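## Task

Scene 2: every foam block sits above a lot number printed on the shelf edge under it. Any foam block whose lot number is shared with another label somewhere in the storeroom must end up on the desk, lying wholly on it with nothing overhanging the edge. Every foam block whose number is unique must stay on the shelf it started on. The robot must not tip over or finish leaning, or the task fails.

## Robot and tools

Robot: TidyBot++, a wheeled base (0.54 m long, 0.50 m wide, 0.38 m high) with one seven-joint Kinova arm and a two-finger Robotiq gripper. The shoulder sits 0.12 m ahead of the base centre, 0.68 m up. Cameras: base_camera (fixed on the base, facing forward) and wrist_camera (looks along the hand). Scene 1 is practice and may be skipped with finished_scene; scene 2 counts. Loose objects can occasionally get nudged by an outside push.

Frames: the base frame has its origin on the floor below the base centre, x ahead, y to the left, z up, in metres. hand_pose is reported in this frame and marks the point between the finger pads; the hand's own z axis runs out along the fingers, and the fingers close along its y axis. The odometry frame is the base frame as it was at scene start; base_odometry counts wheel rotation only, so slip looks like travel, and heading (rad, -3.142 to 3.142, left positive) can drift a few cm and degrees over many moves. base_tilt is in degrees, forward and right positive.

move: one action per call. Keys:
- base: an object with any of translate_m (forward +, -2 to 2 m), strafe_m (left +, -2 to 2 m), rotate_rad (counter-clockwise +, -6.3 to 6.3). These are offsets from where the base last reported itself, along its axes at command start, not positions.
- joints: absolute angles by name, joint_1_rad to joint_7_rad in radians, plus gripper_pos from 0 (open, ~85 mm gap) to 1 (closed). Ranges: joint_2_rad ±2.249, joint_4_rad ±2.579, joint_6_rad ±2.099; joints 1, 3, 5, 7 turn freely but take the shorter way, so rotate past half a turn in steps. joint_1_rad positive turns the arm clockwise from above (opposite to heading). With the hand pointing down, joint_7_rad at 1.57 opens the fingers left-right.
- target: a single list of seven numbers [x, y, z, qw, qx, qy, qz], an absolute hand pose in the base frame (metres, then unit quaternion). With target, joints may only contain gripper_pos.
- speeds: lower caps for this action only: translate_m or strafe_m 0.05 to 0.5 m/s (give one value when both are used), rotate_rad 0.1 to 1.57 rad/s.
- cameras: list of names, or ["all"]; [] for none.
- blocking: true (default) waits until everything rests; false returns in about 0.5 s while motion continues.
A move with no action just reports state and images. Unknown keys make a call invalid; out-of-range values get it refused, and a refusal or an uncommanded stop cancels the rest of that reply's move, wait and finished_scene calls.

wait(seconds 0 to 10, cameras): lets time pass, returns early once motions settle. stop(cameras): brakes everything still moving. zoom_image(camera, region [x0, y0, x1, y1] in pixels, top-left origin, at most 504 by 504): enlarges part of the latest image, useful for reading lot labels. finished_scene(scene 1 or 2): ends the scene irreversibly; later calls in the same reply go to the next scene. read_manual only returns licences.

Result lines: move shows "done" or the worst status. base_status, joint_status and hand_status report done, moving, off_target (rested short, may still push), stopped, contact_stop or time_out (uncommanded halts), not_followed (a target was withheld; "joint command not followed" means self-collision risk, "pose unreachable" a failed target). hand_target is where the joints' targets would put the hand; hand_pose is measured and can be 1-2 cm off. motor_effort gives percent of max per motor, with the peak in brackets. Motor temperatures list one value per joint; MOTOR HOT appears at 60 °C and an OVER-TEMPERATURE FAULT at 75 °C makes the arm sag for 30-60 s. "ARM HIT" signals a hard self or base collision; a torque fault freezes the arm for 10 s.

Tips: a target usually ends within 3 cm; to correct, shift your last target by (wanted minus measured). To hold still after a target, resend hand_target, not hand_pose. A load makes the arm sag, so correct upward; never command a joint to its current reading while carrying. A hand pointing down reaches up to about 0.94 m high, only near the base. Closed fingertips extend ~20 mm past the hand point. Gripper at 1 squeezes hard; off_target there means an object is held. When a held item touches a surface, hand_pose stops dropping; watch effort and images.

Avoid: driving or turning while the arm is snagged on furniture above ~0.6 m, sweeping an extended arm sideways, or reaching far out from folded posture over nearby furniture: all can tip the robot; back away or retract the arm to recover a lean. The arm ignores obstacles and keeps pressing. Do not drop objects, release moving ones, slam, shove hard, or strain the gripper with twists or gripping items still resting on something.

Each tool is called after ">>>" by a JSON object that holds its "method" and its "body".

## Session

>>> {"method": "move", "body": {"joints": {"joint_6_rad": 0.6}}}

Scene clock: 2.10 s.
Motor temperatures (°C): [38 35 31 37 40 37 42]
move: done
base_odometry: x=+0.000 y=+0.000 heading=+0.000
base_tilt: forward=-0.4 right=+0.6
base_status: not commanded
joint_positions: joint_1_rad=-0.038 joint_2_rad=-0.374 joint_3_rad=+3.113 joint_4_rad=-2.522 joint_5_rad=-0.004 joint_6_rad=+0.545 joint_7_rad=+1.592 gripper_pos=+0.000
joint_status: all done
motor_effort: joint_1_rad=+0(1) joint_2_rad=-6(6) joint_3_rad=+1(1) joint_4_rad=+20(20) joint_5_rad=+1(1) joint_6_rad=+9(9) joint_7_rad=-1(1)
hand_pose: x=+0.5384 y=+0.0302 z=+0.8915 quat_wxyz=(-0.012, +0.718, +0.032, +0.695) (m; base frame)
hand_target: x=+0.5382 y=+0.0303 z=+0.9072 quat_wxyz=(-0.012, +0.699, +0.032, +0.714) (m; base frame)
hand_status: not commanded
pictures: base_camera, wrist_camera
Images, in order (width x height): base_camera 644x364, wrist_camera 644x476.

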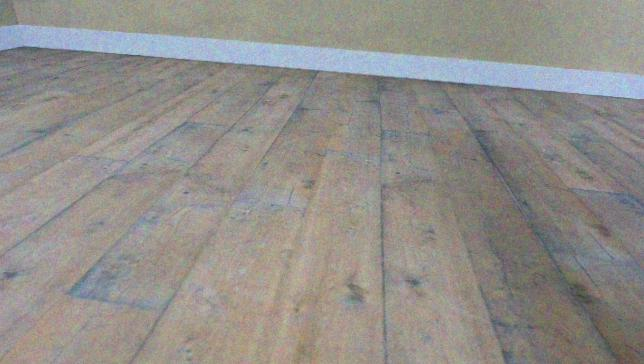

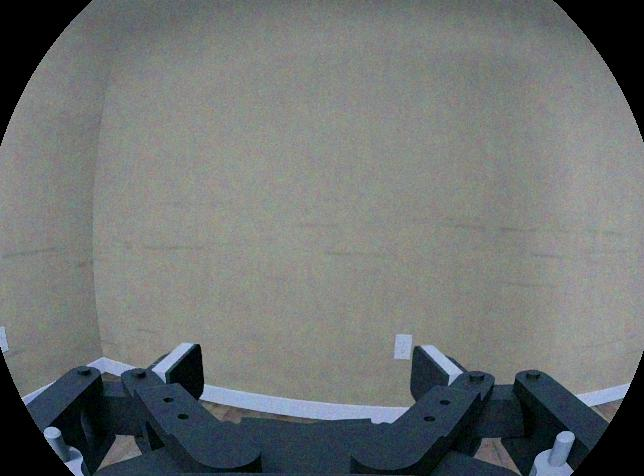

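Camera looks horizontal. Spin in 90° steps.

>>> {"method": "move", "body": {"base": {"rotate_rad": 1.2}, "joints": {"joint_6_rad": 0.4}}}

>>> {"method": "move", "body": {"base": {"rotate_rad": 1.2}}}

>>> {"method": "move", "body": {"base": {"rotate_rad": 1.2}}}

>>> {"method": "move", "body": {"base": {"rotate_rad": 1.2}}}

Scene clock: 4.33 s.
Motor temperatures (°C): [38 35 31 37 40 37 42]
move: done
base_odometry: x=+0.000 y=+0.000 heading=+1.199
base_tilt: forward=-0.3 right=+0.6
base_status: done
joint_positions: joint_1_rad=-0.038 joint_2_rad=-0.374 joint_3_rad=+3.113 joint_4_rad=-2.522 joint_5_rad=-0.004 joint_6_rad=+0.403 joint_7_rad=+1.592 gripper_pos=+0.000
joint_status: all done
motor_effort: joint_1_rad=-1(2) joint_2_rad=-5(7) joint_3_rad=+1(2) joint_4_rad=+20(22) joint_5_rad=+1(1) joint_6_rad=+9(11) joint_7_rad=+0(1)
hand_pose: x=+0.5340 y=+0.0297 z=+0.8476 quat_wxyz=(-0.011, +0.765, +0.034, +0.643) (m; base frame)
hand_target: x=+0.5332 y=+0.0295 z=+0.8453 quat_wxyz=(-0.011, +0.767, +0.034, +0.641) (m; base frame)
hand_status: not commanded
pictures: base_camera, wrist_camera
Images, in order (width x height): base_camera 644x364, wrist_camera 644x476.

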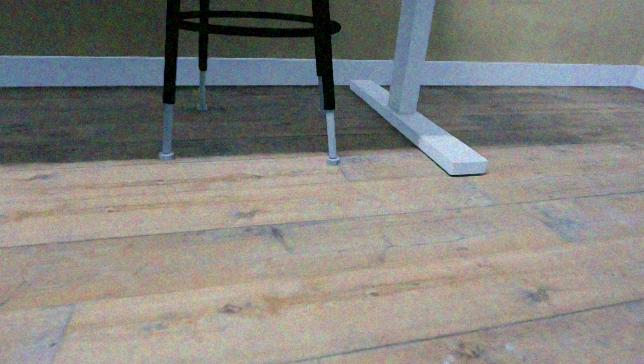

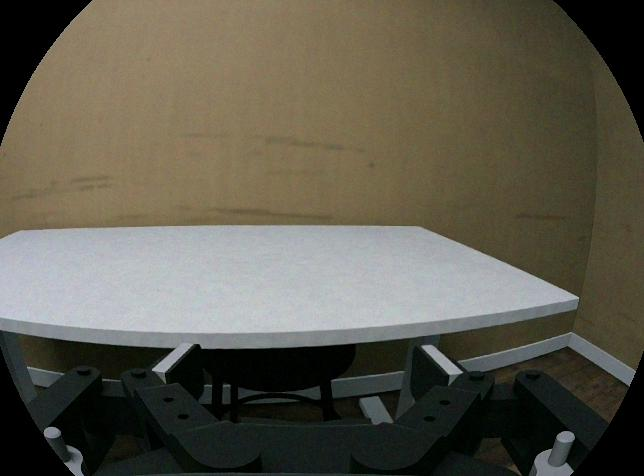

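Scene clock: 6.37 s.
Motor temperatures (°C): [38 35 31 37 40 37 42]
move: done
base_odometry: x=+0.000 y=+0.000 heading=+2.399
base_tilt: forward=-0.4 right=+0.6
base_status: done
joint_positions: joint_1_rad=-0.038 joint_2_rad=-0.374 joint_3_rad=+3.113 joint_4_rad=-2.522 joint_5_rad=-0.004 joint_6_rad=+0.403 joint_7_rad=+1.592 gripper_pos=+0.000
joint_status: not commanded
motor_effort: joint_1_rad=+0(2) joint_2_rad=-5(7) joint_3_rad=+1(2) joint_4_rad=+20(20) joint_5_rad=+0(1) joint_6_rad=+9(9) joint_7_rad=+0(1)
hand_pose: x=+0.5339 y=+0.0297 z=+0.8476 quat_wxyz=(-0.011, +0.765, +0.034, +0.643) (m; base frame)
hand_target: x=+0.5332 y=+0.0295 z=+0.8453 quat_wxyz=(-0.011, +0.767, +0.034, +0.641) (m; base frame)
hand_status: not commanded
pictures: base_camera, wrist_camera
Images, in order (width x height): base_camera 644x364, wrist_camera 644x476.

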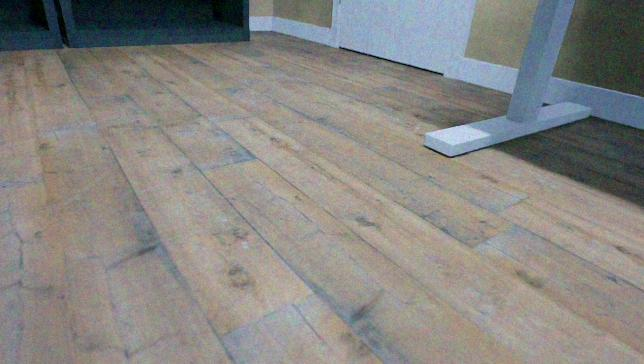

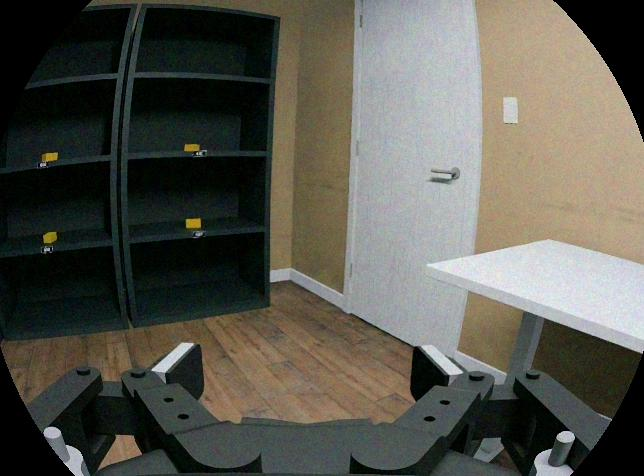

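Scene clock: 8.40 s.
Motor temperatures (°C): [38 35 31 37 40 37 42]
move: done
base_odometry: x=+0.000 y=+0.000 heading=-2.685
base_tilt: forward=-0.3 right=+0.6
base_status: done
joint_positions: joint_1_rad=-0.038 joint_2_rad=-0.374 joint_3_rad=+3.113 joint_4_rad=-2.522 joint_5_rad=-0.004 joint_6_rad=+0.403 joint_7_rad=+1.592 gripper_pos=+0.000
joint_status: not commanded
motor_effort: joint_1_rad=+0(2) joint_2_rad=-6(7) joint_3_rad=+0(2) joint_4_rad=+19(20) joint_5_rad=+1(1) joint_6_rad=+9(9) joint_7_rad=+0(1)
hand_pose: x=+0.5339 y=+0.0297 z=+0.8476 quat_wxyz=(-0.011, +0.765, +0.034, +0.643) (m; base frame)
hand_target: x=+0.5332 y=+0.0295 z=+0.8453 quat_wxyz=(-0.011, +0.767, +0.034, +0.641) (m; base frame)
hand_status: not commanded
pictures: base_camera, wrist_camera
Images, in order (width x height): base_camera 644x364, wrist_camera 644x476.

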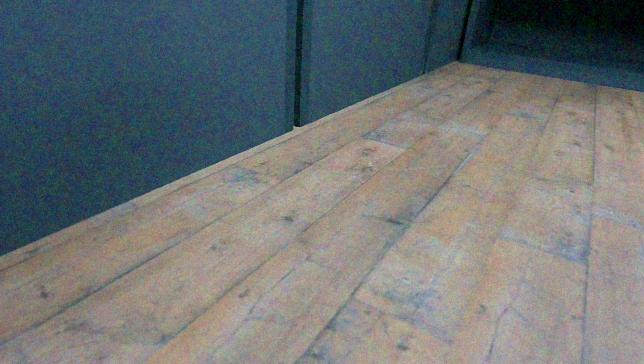

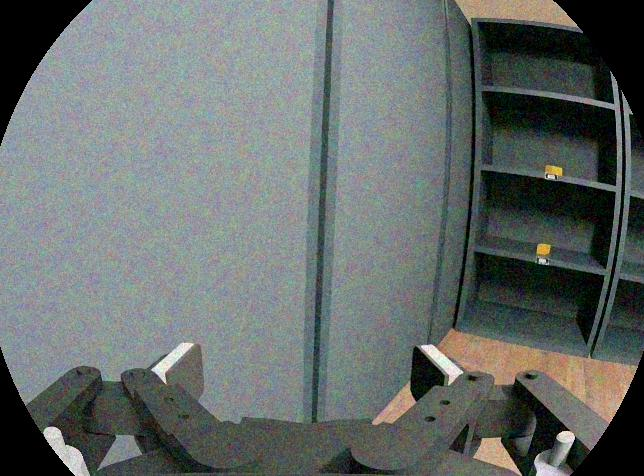

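Scene clock: 10.43 s.
Motor temperatures (°C): [38 35 31 37 40 37 42]
move: done
base_odometry: x=+0.000 y=+0.000 heading=-1.486
base_tilt: forward=-0.4 right=+0.6
base_status: done
joint_positions: joint_1_rad=-0.038 joint_2_rad=-0.374 joint_3_rad=+3.112 joint_4_rad=-2.522 joint_5_rad=-0.004 joint_6_rad=+0.403 joint_7_rad=+1.592 gripper_pos=+0.000
joint_status: not commanded
motor_effort: joint_1_rad=+0(2) joint_2_rad=-5(7) joint_3_rad=+1(2) joint_4_rad=+20(20) joint_5_rad=+1(1) joint_6_rad=+8(9) joint_7_rad=+0(1)
hand_pose: x=+0.5339 y=+0.0297 z=+0.8476 quat_wxyz=(-0.011, +0.765, +0.034, +0.643) (m; base frame)
hand_target: x=+0.5332 y=+0.0295 z=+0.8453 quat_wxyz=(-0.011, +0.767, +0.034, +0.641) (m; base frame)
hand_status: not commanded
pictures: base_camera, wrist_camera
Images, in order (width x height): base_camera 644x364, wrist_camera 644x476.

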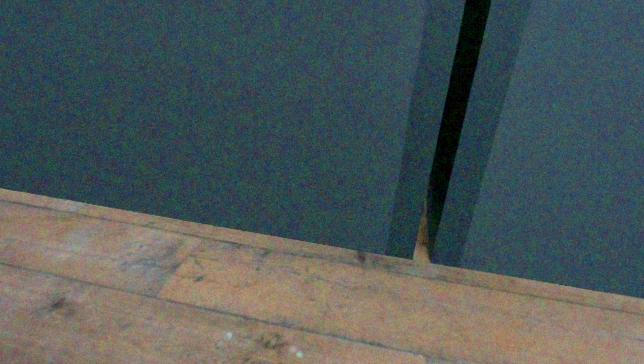

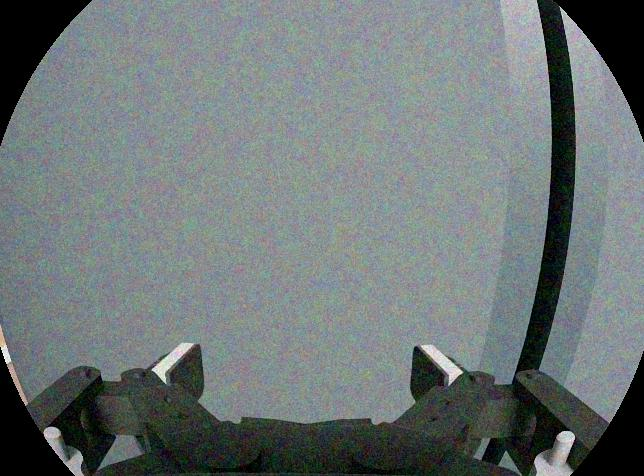

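>>> {"method": "move", "body": {"base": {"rotate_rad": 0.8}}}

>>> {"method": "move", "body": {"base": {"rotate_rad": -2.34}}}

>>> {"method": "zoom_image", "body": {"camera": "wrist_camera", "region": [200, 100, 440, 300]}}

Scene clock: 12.37 s.
Motor temperatures (°C): [38 35 31 37 40 37 42]
move: done
base_odometry: x=+0.000 y=+0.000 heading=-0.687
base_tilt: forward=-0.4 right=+0.6
base_status: done
joint_positions: joint_1_rad=-0.038 joint_2_rad=-0.374 joint_3_rad=+3.112 joint_4_rad=-2.522 joint_5_rad=-0.004 joint_6_rad=+0.403 joint_7_rad=+1.592 gripper_pos=+0.000
joint_status: not commanded
motor_effort: joint_1_rad=-1(1) joint_2_rad=-6(7) joint_3_rad=+1(2) joint_4_rad=+19(20) joint_5_rad=+1(1) joint_6_rad=+8(9) joint_7_rad=+0(1)
hand_pose: x=+0.5339 y=+0.0298 z=+0.8476 quat_wxyz=(-0.011, +0.765, +0.034, +0.643) (m; base frame)
hand_target: x=+0.5332 y=+0.0295 z=+0.8453 quat_wxyz=(-0.011, +0.767, +0.034, +0.641) (m; base frame)
hand_status: not commanded
pictures: base_camera, wrist_camera
Images, in order (width x height): base_camera 644x364, wrist_camera 644x476.

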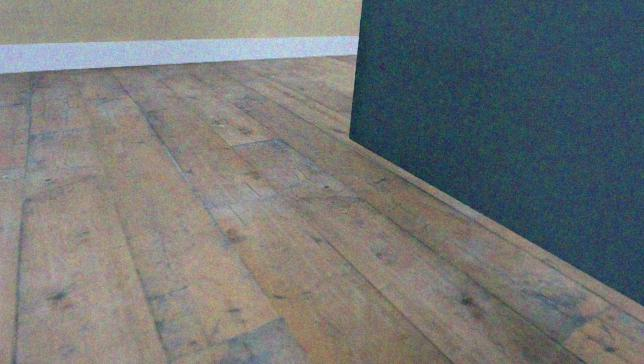

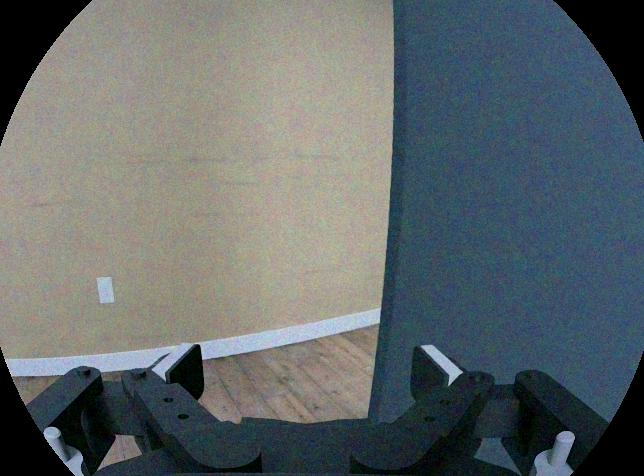

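Scene clock: 15.23 s.
Motor temperatures (°C): [38 35 31 37 40 37 42]
move: done
base_odometry: x=+0.000 y=+0.000 heading=-3.026
base_tilt: forward=-0.4 right=+0.6
base_status: done
joint_positions: joint_1_rad=-0.038 joint_2_rad=-0.374 joint_3_rad=+3.112 joint_4_rad=-2.522 joint_5_rad=-0.004 joint_6_rad=+0.403 joint_7_rad=+1.592 gripper_pos=+0.000
joint_status: not commanded
motor_effort: joint_1_rad=-1(2) joint_2_rad=-6(7) joint_3_rad=+1(2) joint_4_rad=+19(21) joint_5_rad=+1(1) joint_6_rad=+8(9) joint_7_rad=-1(1)
hand_pose: x=+0.5339 y=+0.0298 z=+0.8476 quat_wxyz=(-0.011, +0.765, +0.034, +0.643) (m; base frame)
hand_target: x=+0.5332 y=+0.0295 z=+0.8453 quat_wxyz=(-0.011, +0.767, +0.034, +0.641) (m; base frame)
hand_status: not commanded
pictures: base_camera, wrist_camera
Images, in order (width x height): base_camera 644x364, wrist_camera 644x476.

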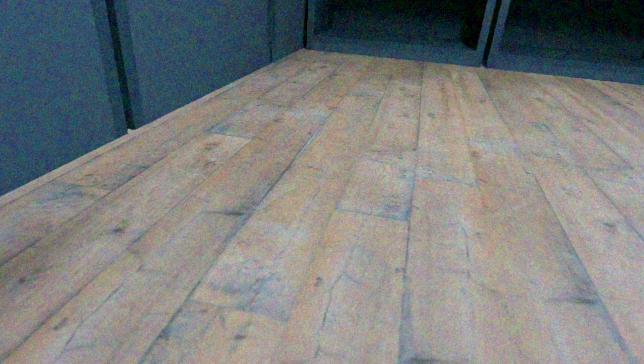

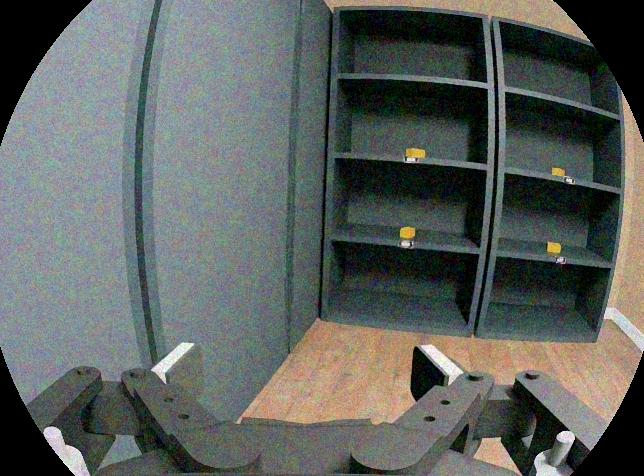

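Scaled by 2.100.

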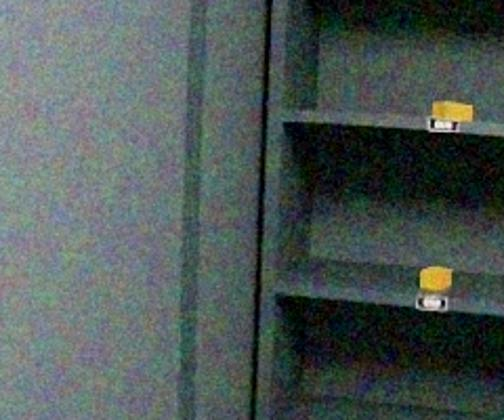

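>>> {"method": "move", "body": {"base": {"translate_m": 1.2, "strafe_m": -0.5}}}

>>> {"method": "zoom_image", "body": {"camera": "wrist_camera", "region": [140, 60, 360, 360]}}

>>> {"method": "zoom_image", "body": {"camera": "wrist_camera", "region": [360, 60, 580, 360]}}

Scene clock: 19.33 s.
Motor temperatures (°C): [38 35 31 37 40 37 42]
move: done
base_odometry: x=-1.250 y=+0.359 heading=-3.027
base_tilt: forward=-0.3 right=+0.6
base_status: done
joint_positions: joint_1_rad=-0.038 joint_2_rad=-0.375 joint_3_rad=+3.112 joint_4_rad=-2.522 joint_5_rad=-0.004 joint_6_rad=+0.403 joint_7_rad=+1.592 gripper_pos=+0.000
joint_status: not commanded
motor_effort: joint_1_rad=+0(1) joint_2_rad=-5(8) joint_3_rad=+1(2) joint_4_rad=+19(21) joint_5_rad=+1(1) joint_6_rad=+9(9) joint_7_rad=+0(1)
hand_pose: x=+0.5338 y=+0.0298 z=+0.8480 quat_wxyz=(-0.011, +0.765, +0.034, +0.643) (m; base frame)
hand_target: x=+0.5332 y=+0.0295 z=+0.8453 quat_wxyz=(-0.011, +0.767, +0.034, +0.641) (m; base frame)
hand_status: not commanded
pictures: base_camera, wrist_camera
Images, in order (width x height): base_camera 644x364, wrist_camera 644x476.

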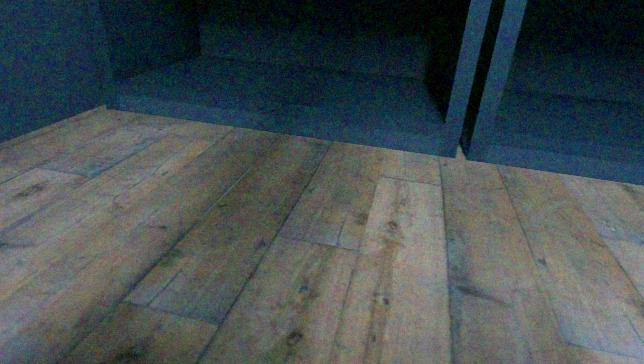

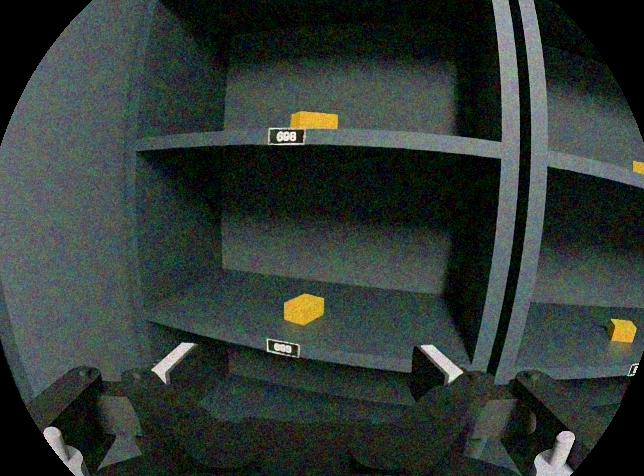

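Scaled by 1.680.

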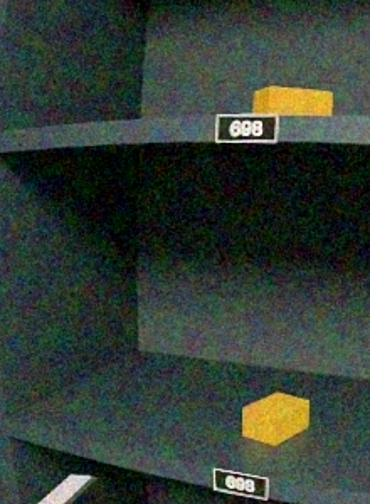

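Scaled by 1.680.

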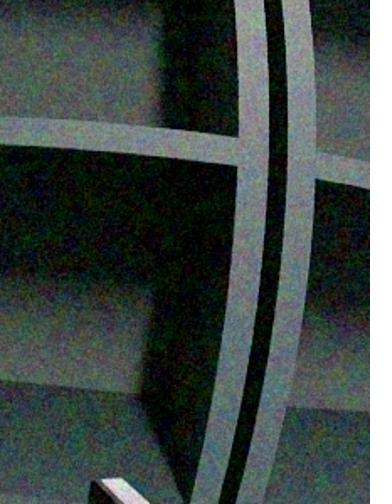

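>>> {"method": "zoom_image", "body": {"camera": "wrist_camera", "region": [260, 335, 310, 360]}}

>>> {"method": "zoom_image", "body": {"camera": "wrist_camera", "region": [260, 120, 310, 150]}}

>>> {"method": "move", "body": {"base": {"strafe_m": -1.0}}}

>>> {"method": "zoom_image", "body": {"camera": "wrist_camera", "region": [200, 100, 440, 380]}}

Scaled by 10.080.

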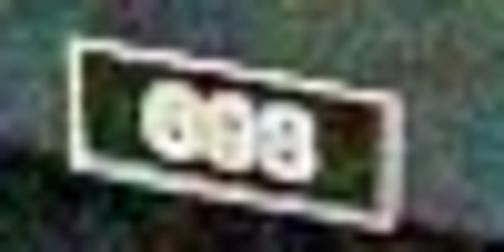

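Scaled by 10.080.

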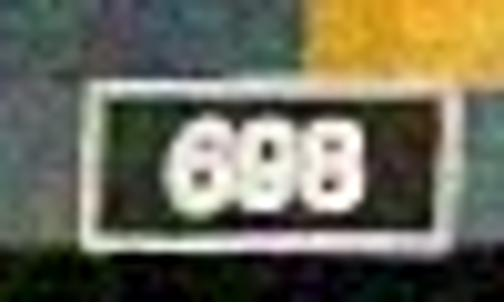

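Scene clock: 22.97 s.
Motor temperatures (°C): [38 35 31 37 40 37 42]
move: done
base_odometry: x=-1.364 y=+1.352 heading=-3.027
base_tilt: forward=-0.3 right=+0.6
base_status: done
joint_positions: joint_1_rad=-0.038 joint_2_rad=-0.375 joint_3_rad=+3.112 joint_4_rad=-2.522 joint_5_rad=-0.004 joint_6_rad=+0.403 joint_7_rad=+1.592 gripper_pos=+0.000
joint_status: not commanded
motor_effort: joint_1_rad=+0(1) joint_2_rad=-6(7) joint_3_rad=+1(2) joint_4_rad=+20(21) joint_5_rad=+1(1) joint_6_rad=+9(9) joint_7_rad=+0(1)
hand_pose: x=+0.5338 y=+0.0298 z=+0.8480 quat_wxyz=(-0.011, +0.765, +0.034, +0.643) (m; base frame)
hand_target: x=+0.5332 y=+0.0295 z=+0.8453 quat_wxyz=(-0.011, +0.767, +0.034, +0.641) (m; base frame)
hand_status: not commanded
pictures: base_camera, wrist_camera
Images, in order (width x height): base_camera 644x364, wrist_camera 644x476.

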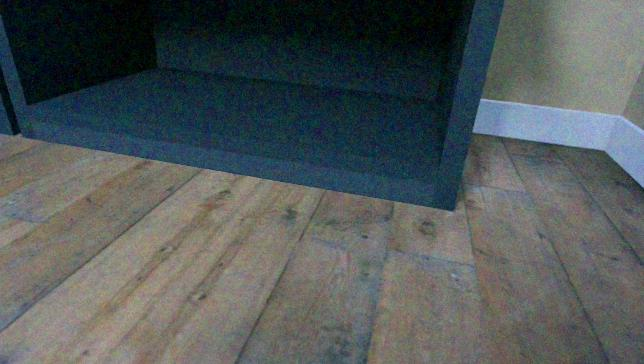

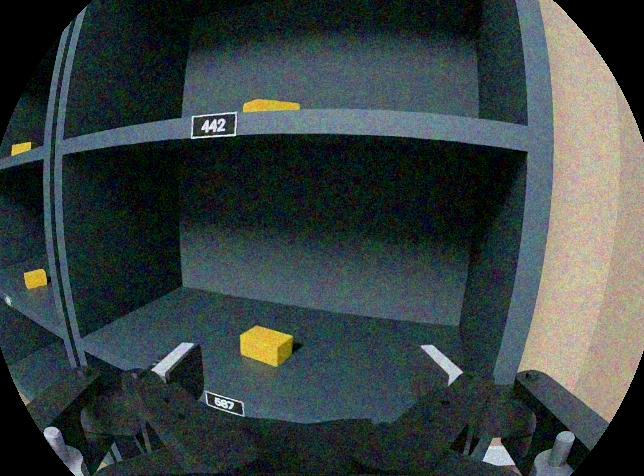

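Scaled by 1.800.

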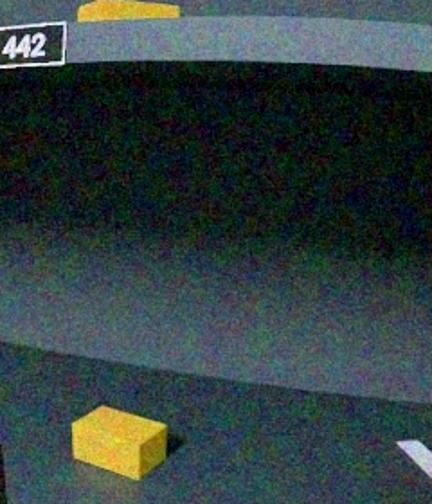

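>>> {"method": "zoom_image", "body": {"camera": "wrist_camera", "region": [200, 385, 250, 420]}}

>>> {"method": "zoom_image", "body": {"camera": "wrist_camera", "region": [190, 105, 240, 145]}}

>>> {"method": "move", "body": {"base": {"strafe_m": 1.1}}}

>>> {"method": "zoom_image", "body": {"camera": "wrist_camera", "region": [200, 330, 350, 430]}}

Scaled by 10.080.

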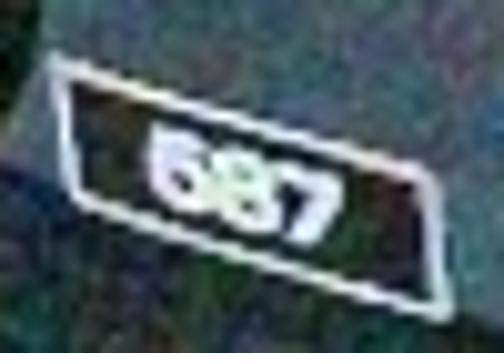

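Scaled by 10.080.

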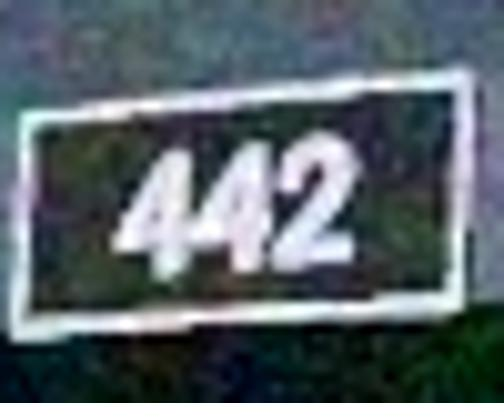

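Scene clock: 27.03 s.
Motor temperatures (°C): [38 35 31 37 40 37 42]
move: done
base_odometry: x=-1.238 y=+0.259 heading=-3.025
base_tilt: forward=-0.3 right=+0.6
base_status: done
joint_positions: joint_1_rad=-0.038 joint_2_rad=-0.375 joint_3_rad=+3.113 joint_4_rad=-2.522 joint_5_rad=-0.004 joint_6_rad=+0.403 joint_7_rad=+1.592 gripper_pos=+0.000
joint_status: not commanded
motor_effort: joint_1_rad=+0(1) joint_2_rad=-5(7) joint_3_rad=+1(2) joint_4_rad=+19(21) joint_5_rad=+1(1) joint_6_rad=+9(10) joint_7_rad=+0(1)
hand_pose: x=+0.5338 y=+0.0296 z=+0.8480 quat_wxyz=(-0.011, +0.765, +0.034, +0.643) (m; base frame)
hand_target: x=+0.5332 y=+0.0295 z=+0.8453 quat_wxyz=(-0.011, +0.767, +0.034, +0.641) (m; base frame)
hand_status: not commanded
pictures: base_camera, wrist_camera
Images, in order (width x height): base_camera 644x364, wrist_camera 644x476.

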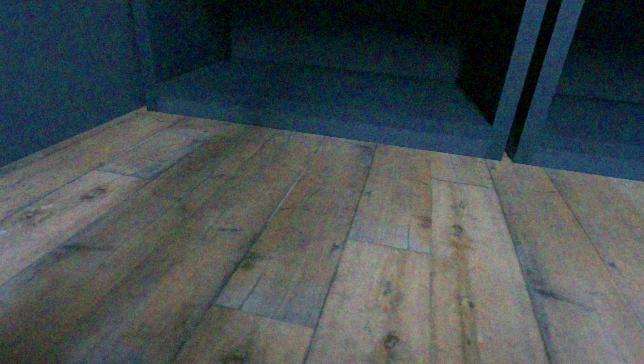

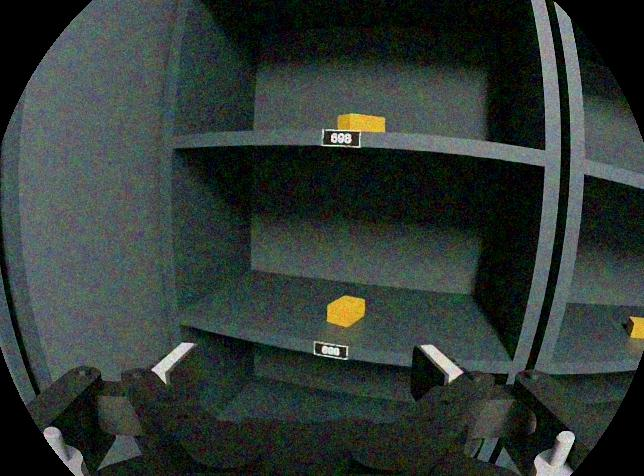

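Scaled by 3.360.

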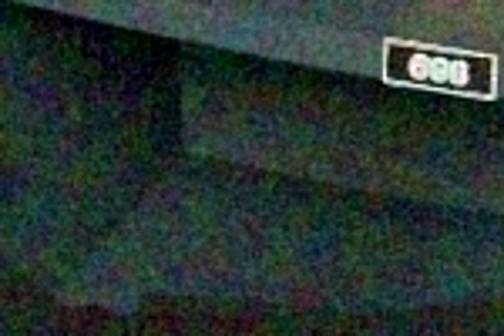

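>>> {"method": "move", "body": {"base": {"rotate_rad": -0.15, "translate_m": 0.25}, "joints": {"joint_6_rad": 0.1, "joint_1_rad": 0}}}

>>> {"method": "zoom_image", "body": {"camera": "wrist_camera", "region": [200, 200, 440, 400]}}

Scene clock: 29.07 s.
Motor temperatures (°C): [38 35 31 37 40 37 42]
move: done
base_odometry: x=-1.486 y=+0.230 heading=+3.107
base_tilt: forward=-0.3 right=+0.6
base_status: done
joint_positions: joint_1_rad=-0.012 joint_2_rad=-0.374 joint_3_rad=+3.113 joint_4_rad=-2.525 joint_5_rad=-0.004 joint_6_rad=+0.126 joint_7_rad=+1.592 gripper_pos=+0.000
joint_status: all done
motor_effort: joint_1_rad=+0(2) joint_2_rad=-5(8) joint_3_rad=+1(2) joint_4_rad=+19(23) joint_5_rad=+1(1) joint_6_rad=+8(11) joint_7_rad=+0(1)
hand_pose: x=+0.5072 y=+0.0170 z=+0.7645 quat_wxyz=(-0.001, +0.848, +0.026, +0.530) (m; base frame)
hand_target: x=+0.5039 y=+0.0124 z=+0.7572 quat_wxyz=(+0.002, +0.855, +0.021, +0.519) (m; base frame)
hand_status: not commanded
pictures: base_camera, wrist_camera
Images, in order (width x height): base_camera 644x364, wrist_camera 644x476.

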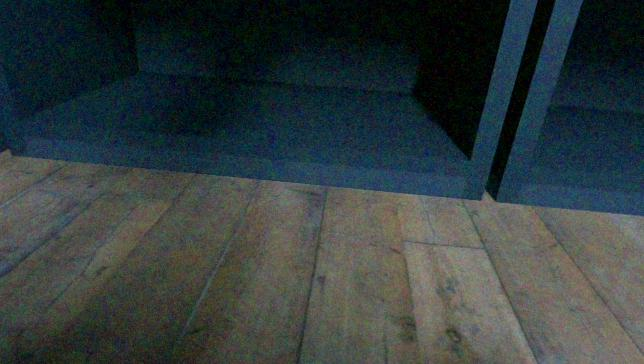

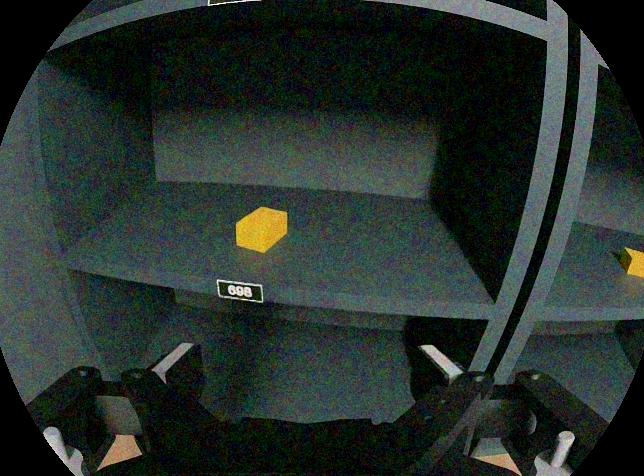

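Scaled by 2.100.

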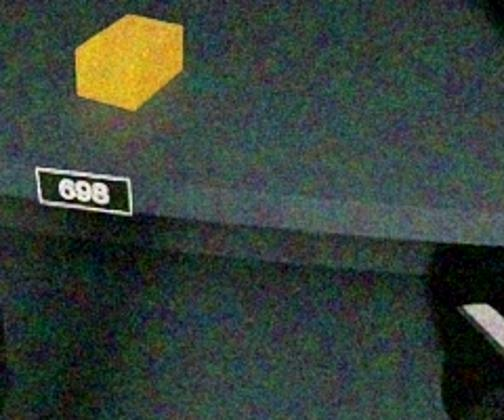

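>>> {"method": "zoom_image", "body": {"camera": "wrist_camera", "region": [227, 195, 307, 260]}}

Scaled by 6.300.

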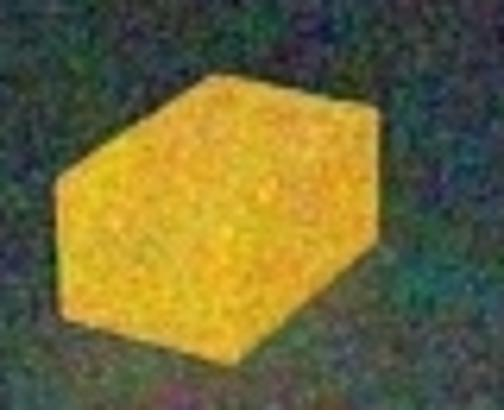

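>>> {"method": "move", "body": {"base": {"rotate_rad": -0.08}}}

>>> {"method": "move", "body": {"base": {"strafe_m": 0.25}}}

>>> {"method": "zoom_image", "body": {"camera": "wrist_camera", "region": [280, 185, 380, 265]}}

Scene clock: 31.20 s.
Motor temperatures (°C): [38 35 31 37 40 37 42]
move: done
base_odometry: x=-1.486 y=+0.230 heading=+3.027
base_tilt: forward=-0.3 right=+0.6
base_status: done
joint_positions: joint_1_rad=-0.011 joint_2_rad=-0.374 joint_3_rad=+3.113 joint_4_rad=-2.525 joint_5_rad=-0.004 joint_6_rad=+0.126 joint_7_rad=+1.592 gripper_pos=+0.000
joint_status: not commanded
motor_effort: joint_1_rad=-1(1) joint_2_rad=-6(6) joint_3_rad=+1(2) joint_4_rad=+19(20) joint_5_rad=+1(1) joint_6_rad=+8(8) joint_7_rad=+0(1)
hand_pose: x=+0.5073 y=+0.0164 z=+0.7645 quat_wxyz=(-0.001, +0.848, +0.025, +0.530) (m; base frame)
hand_target: x=+0.5039 y=+0.0124 z=+0.7572 quat_wxyz=(+0.002, +0.855, +0.021, +0.519) (m; base frame)
hand_status: not commanded
pictures: base_camera, wrist_camera
Images, in order (width x height): base_camera 644x364, wrist_camera 644x476.

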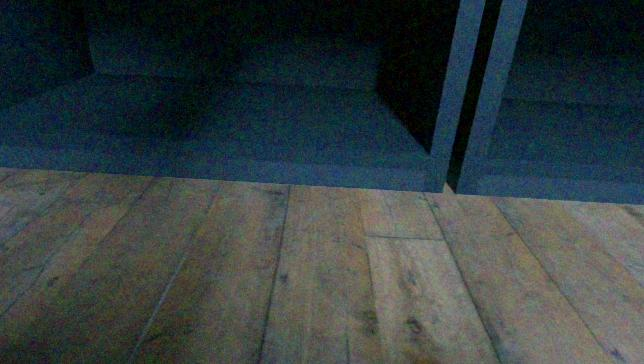

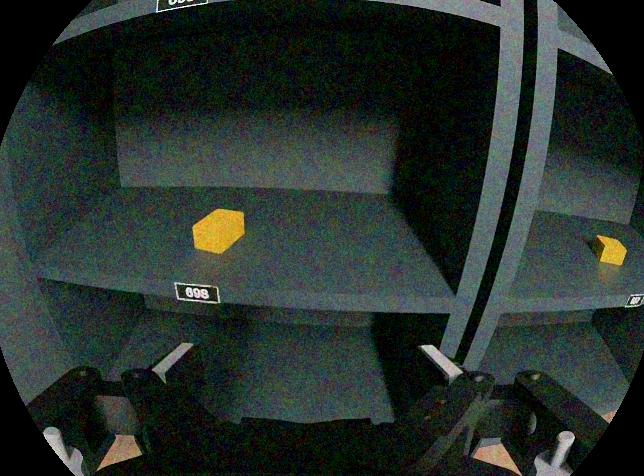

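Scene clock: 33.00 s.
Motor temperatures (°C): [38 35 31 37 40 37 42]
move: done
base_odometry: x=-1.515 y=-0.018 heading=+3.026
base_tilt: forward=-0.3 right=+0.6
base_status: done
joint_positions: joint_1_rad=-0.011 joint_2_rad=-0.374 joint_3_rad=+3.113 joint_4_rad=-2.525 joint_5_rad=-0.004 joint_6_rad=+0.126 joint_7_rad=+1.592 gripper_pos=+0.000
joint_status: not commanded
motor_effort: joint_1_rad=+0(1) joint_2_rad=-5(6) joint_3_rad=+1(2) joint_4_rad=+19(20) joint_5_rad=+1(1) joint_6_rad=+8(9) joint_7_rad=+0(1)
hand_pose: x=+0.5073 y=+0.0164 z=+0.7645 quat_wxyz=(-0.001, +0.848, +0.025, +0.530) (m; base frame)
hand_target: x=+0.5039 y=+0.0124 z=+0.7572 quat_wxyz=(+0.002, +0.855, +0.021, +0.519) (m; base frame)
hand_status: not commanded
pictures: base_camera, wrist_camera
Images, in order (width x height): base_camera 644x364, wrist_camera 644x476.

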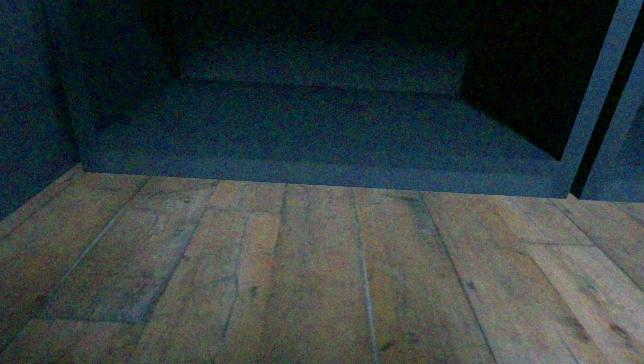

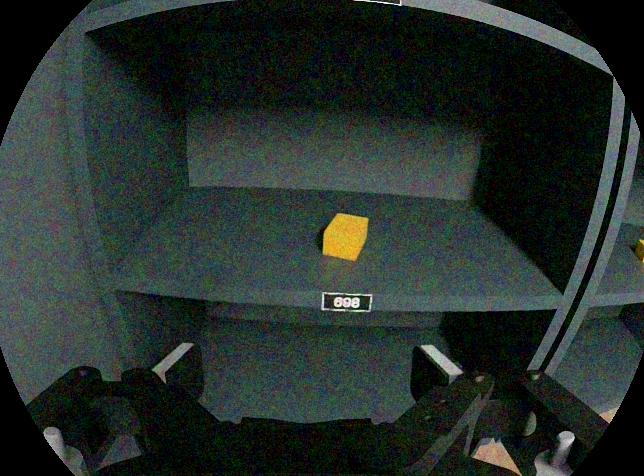

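Scaled by 5.040.

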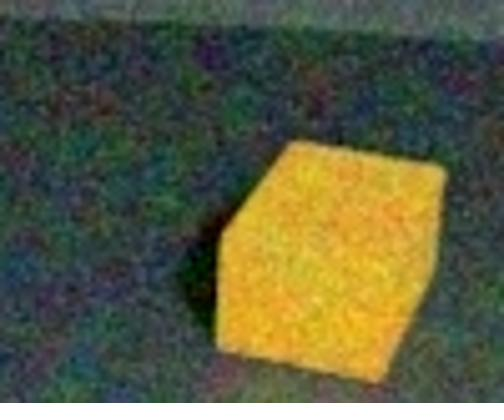

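>>> {"method": "move", "body": {"base": {"translate_m": 0.25}, "target": [0.66, 0.0, 0.68, 0.068, 0.877, -0.131, 0.457]}}

Scene clock: 36.00 s.
Motor temperatures (°C): [38 35 31 37 40 37 42]
move: done
base_odometry: x=-1.764 y=+0.010 heading=+3.027
base_tilt: forward=-0.3 right=+0.6
base_status: done
joint_positions: joint_1_rad=-0.490 joint_2_rad=+0.209 joint_3_rad=+3.441 joint_4_rad=-2.204 joint_5_rad=-1.134 joint_6_rad=+0.328 joint_7_rad=+2.348 gripper_pos=+0.000
joint_status: not commanded
motor_effort: joint_1_rad=-1(1) joint_2_rad=-21(24) joint_3_rad=+1(2) joint_4_rad=+15(21) joint_5_rad=+3(3) joint_6_rad=+5(9) joint_7_rad=+0(1)
hand_pose: x=+0.6545 y=+0.0148 z=+0.6767 quat_wxyz=(+0.044, +0.885, -0.112, +0.450) (m; base frame)
hand_target: x=+0.6600 y=+0.0000 z=+0.6800 quat_wxyz=(+0.068, +0.877, -0.131, +0.457) (m; base frame)
hand_status: done (0.016 m and 3.7 deg from the pose sent, 0.175 m and 21.6 deg at the start)
pictures: base_camera, wrist_camera
Images, in order (width x height): base_camera 644x364, wrist_camera 644x476.

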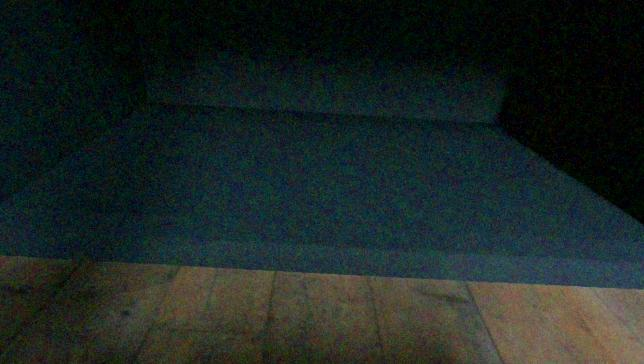

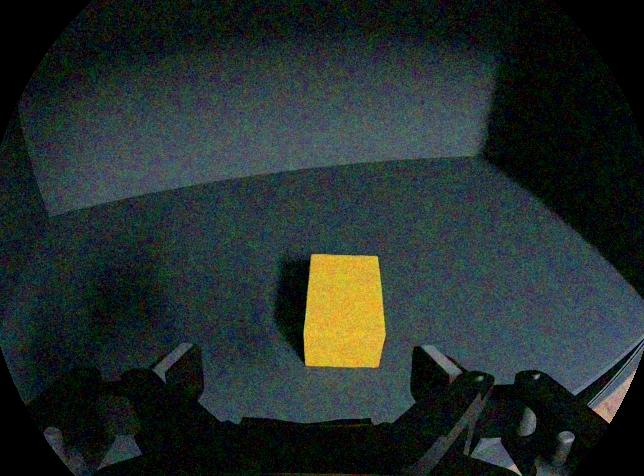

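>>> {"method": "move", "body": {"target": [0.80, -0.06, 0.573, 0.068, 0.877, -0.131, 0.457]}}

Scene clock: 38.37 s.
Motor temperatures (°C): [38 35 31 37 40 37 42]
move: done
base_odometry: x=-1.764 y=+0.010 heading=+3.027
base_tilt: forward=-0.3 right=+0.6
base_status: not commanded
joint_positions: joint_1_rad=-0.284 joint_2_rad=+0.662 joint_3_rad=+3.476 joint_4_rad=-1.907 joint_5_rad=-0.400 joint_6_rad=+0.328 joint_7_rad=+1.583 gripper_pos=+0.000
joint_status: not commanded
motor_effort: joint_1_rad=-1(1) joint_2_rad=-34(36) joint_3_rad=+4(4) joint_4_rad=+14(16) joint_5_rad=+1(3) joint_6_rad=+7(8) joint_7_rad=+0(1)
hand_pose: x=+0.7929 y=-0.0486 z=+0.5780 quat_wxyz=(+0.061, +0.876, -0.139, +0.457) (m; base frame)
hand_target: x=+0.8000 y=-0.0600 z=+0.5730 quat_wxyz=(+0.068, +0.877, -0.131, +0.457) (m; base frame)
hand_status: done (0.014 m and 1.2 deg from the pose sent, 0.194 m and 3.7 deg at the start)
pictures: base_camera, wrist_camera
Images, in order (width x height): base_camera 644x364, wrist_camera 644x476.

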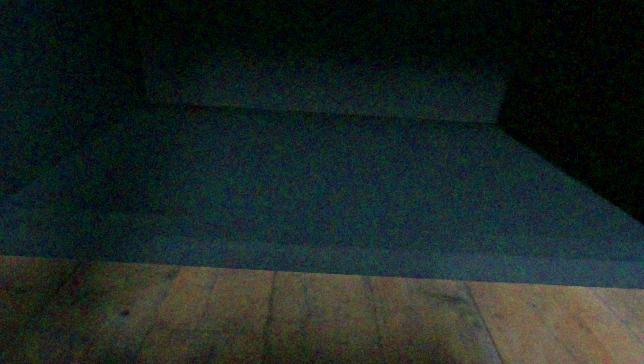

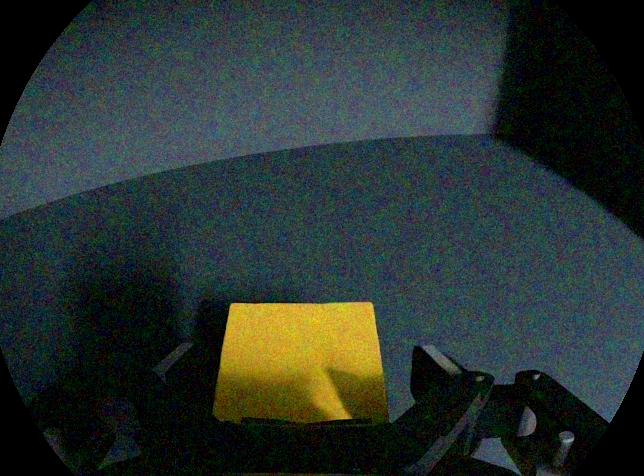

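>>> {"method": "move", "body": {"joints": {"gripper_pos": 0.4}}}

>>> {"method": "move", "body": {"target": [0.76, -0.04, 0.68, 0.068, 0.877, -0.131, 0.457]}}

Scene clock: 39.27 s.
Motor temperatures (°C): [38 35 31 37 40 37 42]
move: done
base_odometry: x=-1.764 y=+0.010 heading=+3.027
base_tilt: forward=-0.3 right=+0.6
base_status: not commanded
joint_positions: joint_1_rad=-0.284 joint_2_rad=+0.662 joint_3_rad=+3.477 joint_4_rad=-1.904 joint_5_rad=-0.399 joint_6_rad=+0.328 joint_7_rad=+1.581 gripper_pos=+0.384
joint_status: all done
motor_effort: joint_1_rad=+0(1) joint_2_rad=-34(35) joint_3_rad=+4(4) joint_4_rad=+14(14) joint_5_rad=+1(1) joint_6_rad=+7(8) joint_7_rad=+0(0)
hand_pose: x=+0.7940 y=-0.0485 z=+0.5789 quat_wxyz=(+0.061, +0.876, -0.139, +0.458) (m; base frame)
hand_target: x=+0.8000 y=-0.0600 z=+0.5730 quat_wxyz=(+0.068, +0.877, -0.131, +0.457) (m; base frame)
hand_status: not commanded
pictures: base_camera, wrist_camera
Images, in order (width x height): base_camera 644x364, wrist_camera 644x476.

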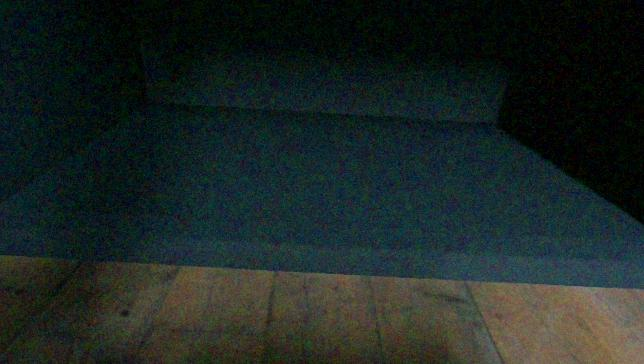

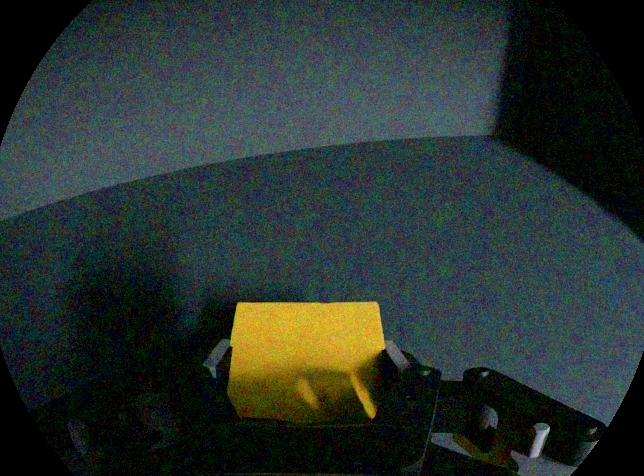

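Scene clock: 40.80 s.
Motor temperatures (°C): [38 35 31 37 40 37 42]
move: done
base_odometry: x=-1.764 y=+0.010 heading=+3.027
base_tilt: forward=-0.3 right=+0.6
base_status: not commanded
joint_positions: joint_1_rad=-0.578 joint_2_rad=+0.462 joint_3_rad=+3.837 joint_4_rad=-1.904 joint_5_rad=-0.338 joint_6_rad=+0.115 joint_7_rad=+1.506 gripper_pos=+0.384
joint_status: not commanded
motor_effort: joint_1_rad=+0(2) joint_2_rad=-28(36) joint_3_rad=+6(6) joint_4_rad=+17(18) joint_5_rad=+1(1) joint_6_rad=+8(8) joint_7_rad=+0(1)
hand_pose: x=+0.7740 y=-0.0449 z=+0.6983 quat_wxyz=(+0.064, +0.861, -0.143, +0.485) (m; base frame)
hand_target: x=+0.7600 y=-0.0400 z=+0.6800 quat_wxyz=(+0.068, +0.877, -0.131, +0.457) (m; base frame)
hand_status: done (0.024 m and 3.9 deg from the pose sent, 0.107 m and 1.3 deg at the start)
pictures: base_camera, wrist_camera
Images, in order (width x height): base_camera 644x364, wrist_camera 644x476.

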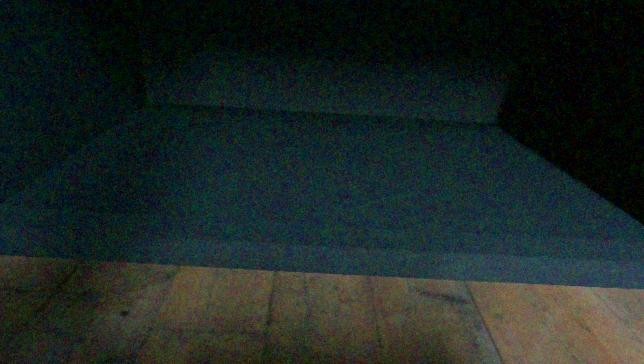

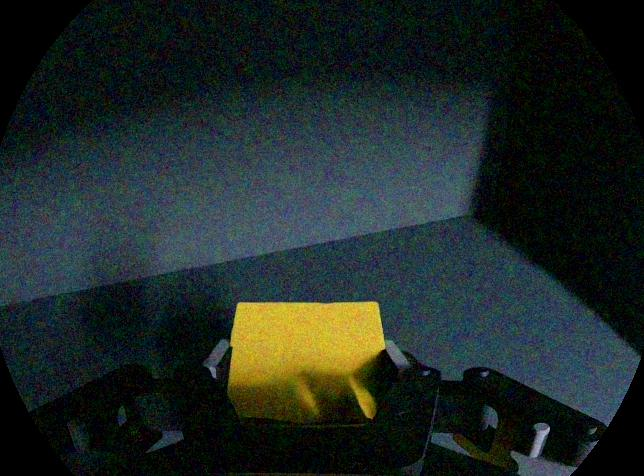

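>>> {"method": "move", "body": {"base": {"translate_m": -0.55}, "cameras": []}}

>>> {"method": "move", "body": {"base": {"translate_m": -1.1, "strafe_m": -0.15, "rotate_rad": -1.571}, "target": [0.58, 0.0, 0.98, 0, 0.887, 0, 0.462]}}

Scene clock: 44.03 s.
Motor temperatures (°C): [38 35 31 37 40 37 42]
move: done
base_odometry: x=-1.217 y=-0.053 heading=+3.027
base_tilt: forward=-0.3 right=+0.6
base_status: done
joint_positions: joint_1_rad=-0.581 joint_2_rad=+0.457 joint_3_rad=+3.841 joint_4_rad=-1.905 joint_5_rad=-0.337 joint_6_rad=+0.107 joint_7_rad=+1.505 gripper_pos=+0.384
joint_status: not commanded
motor_effort: joint_1_rad=+0(3) joint_2_rad=-28(30) joint_3_rad=+6(7) joint_4_rad=+17(19) joint_5_rad=+1(1) joint_6_rad=+7(9) joint_7_rad=+0(1)
hand_pose: x=+0.7724 y=-0.0446 z=+0.6994 quat_wxyz=(+0.062, +0.861, -0.144, +0.483) (m; base frame)
hand_target: x=+0.7600 y=-0.0400 z=+0.6800 quat_wxyz=(+0.068, +0.877, -0.131, +0.457) (m; base frame)
hand_status: not commanded
pictures: none
No camera images: "cameras" was empty.

Scene clock: 48.03 s.
Motor temperatures (°C): [38 35 31 37 40 37 42]
move: done
base_odometry: x=-0.107 y=-0.029 heading=+1.455
base_tilt: forward=-0.3 right=+0.6
base_status: done
joint_positions: joint_1_rad=-0.024 joint_2_rad=-0.237 joint_3_rad=+3.160 joint_4_rad=-1.610 joint_5_rad=-0.064 joint_6_rad=-0.781 joint_7_rad=+1.529 gripper_pos=+0.384
joint_status: not commanded
motor_effort: joint_1_rad=+0(3) joint_2_rad=-12(32) joint_3_rad=+1(9) joint_4_rad=+22(23) joint_5_rad=+0(1) joint_6_rad=+7(9) joint_7_rad=-1(1)
hand_pose: x=+0.5881 y=+0.0169 z=+0.9818 quat_wxyz=(-0.044, +0.880, -0.026, +0.473) (m; base frame)
hand_target: x=+0.5800 y=+0.0000 z=+0.9800 quat_wxyz=(+0.000, +0.887, +0.000, +0.462) (m; base frame)
hand_status: done (0.019 m and 6.0 deg from the pose sent, 0.343 m and 18.4 deg at the start)
pictures: base_camera, wrist_camera
Images, in order (width x height): base_camera 644x364, wrist_camera 644x476.

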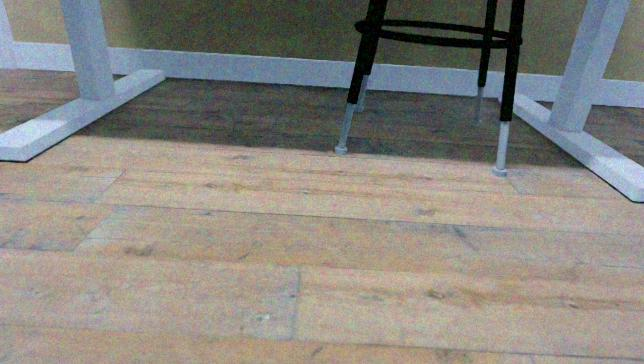

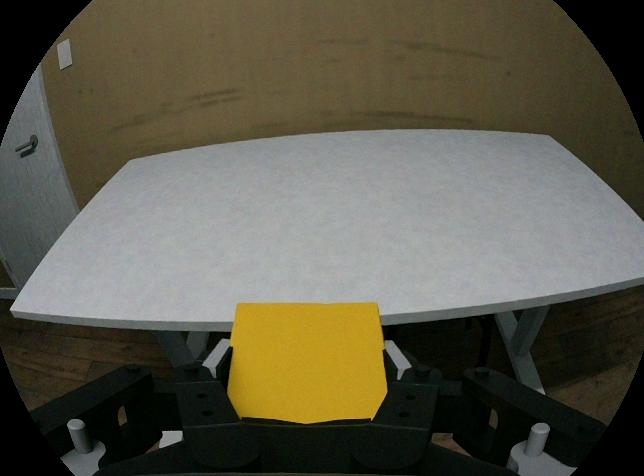

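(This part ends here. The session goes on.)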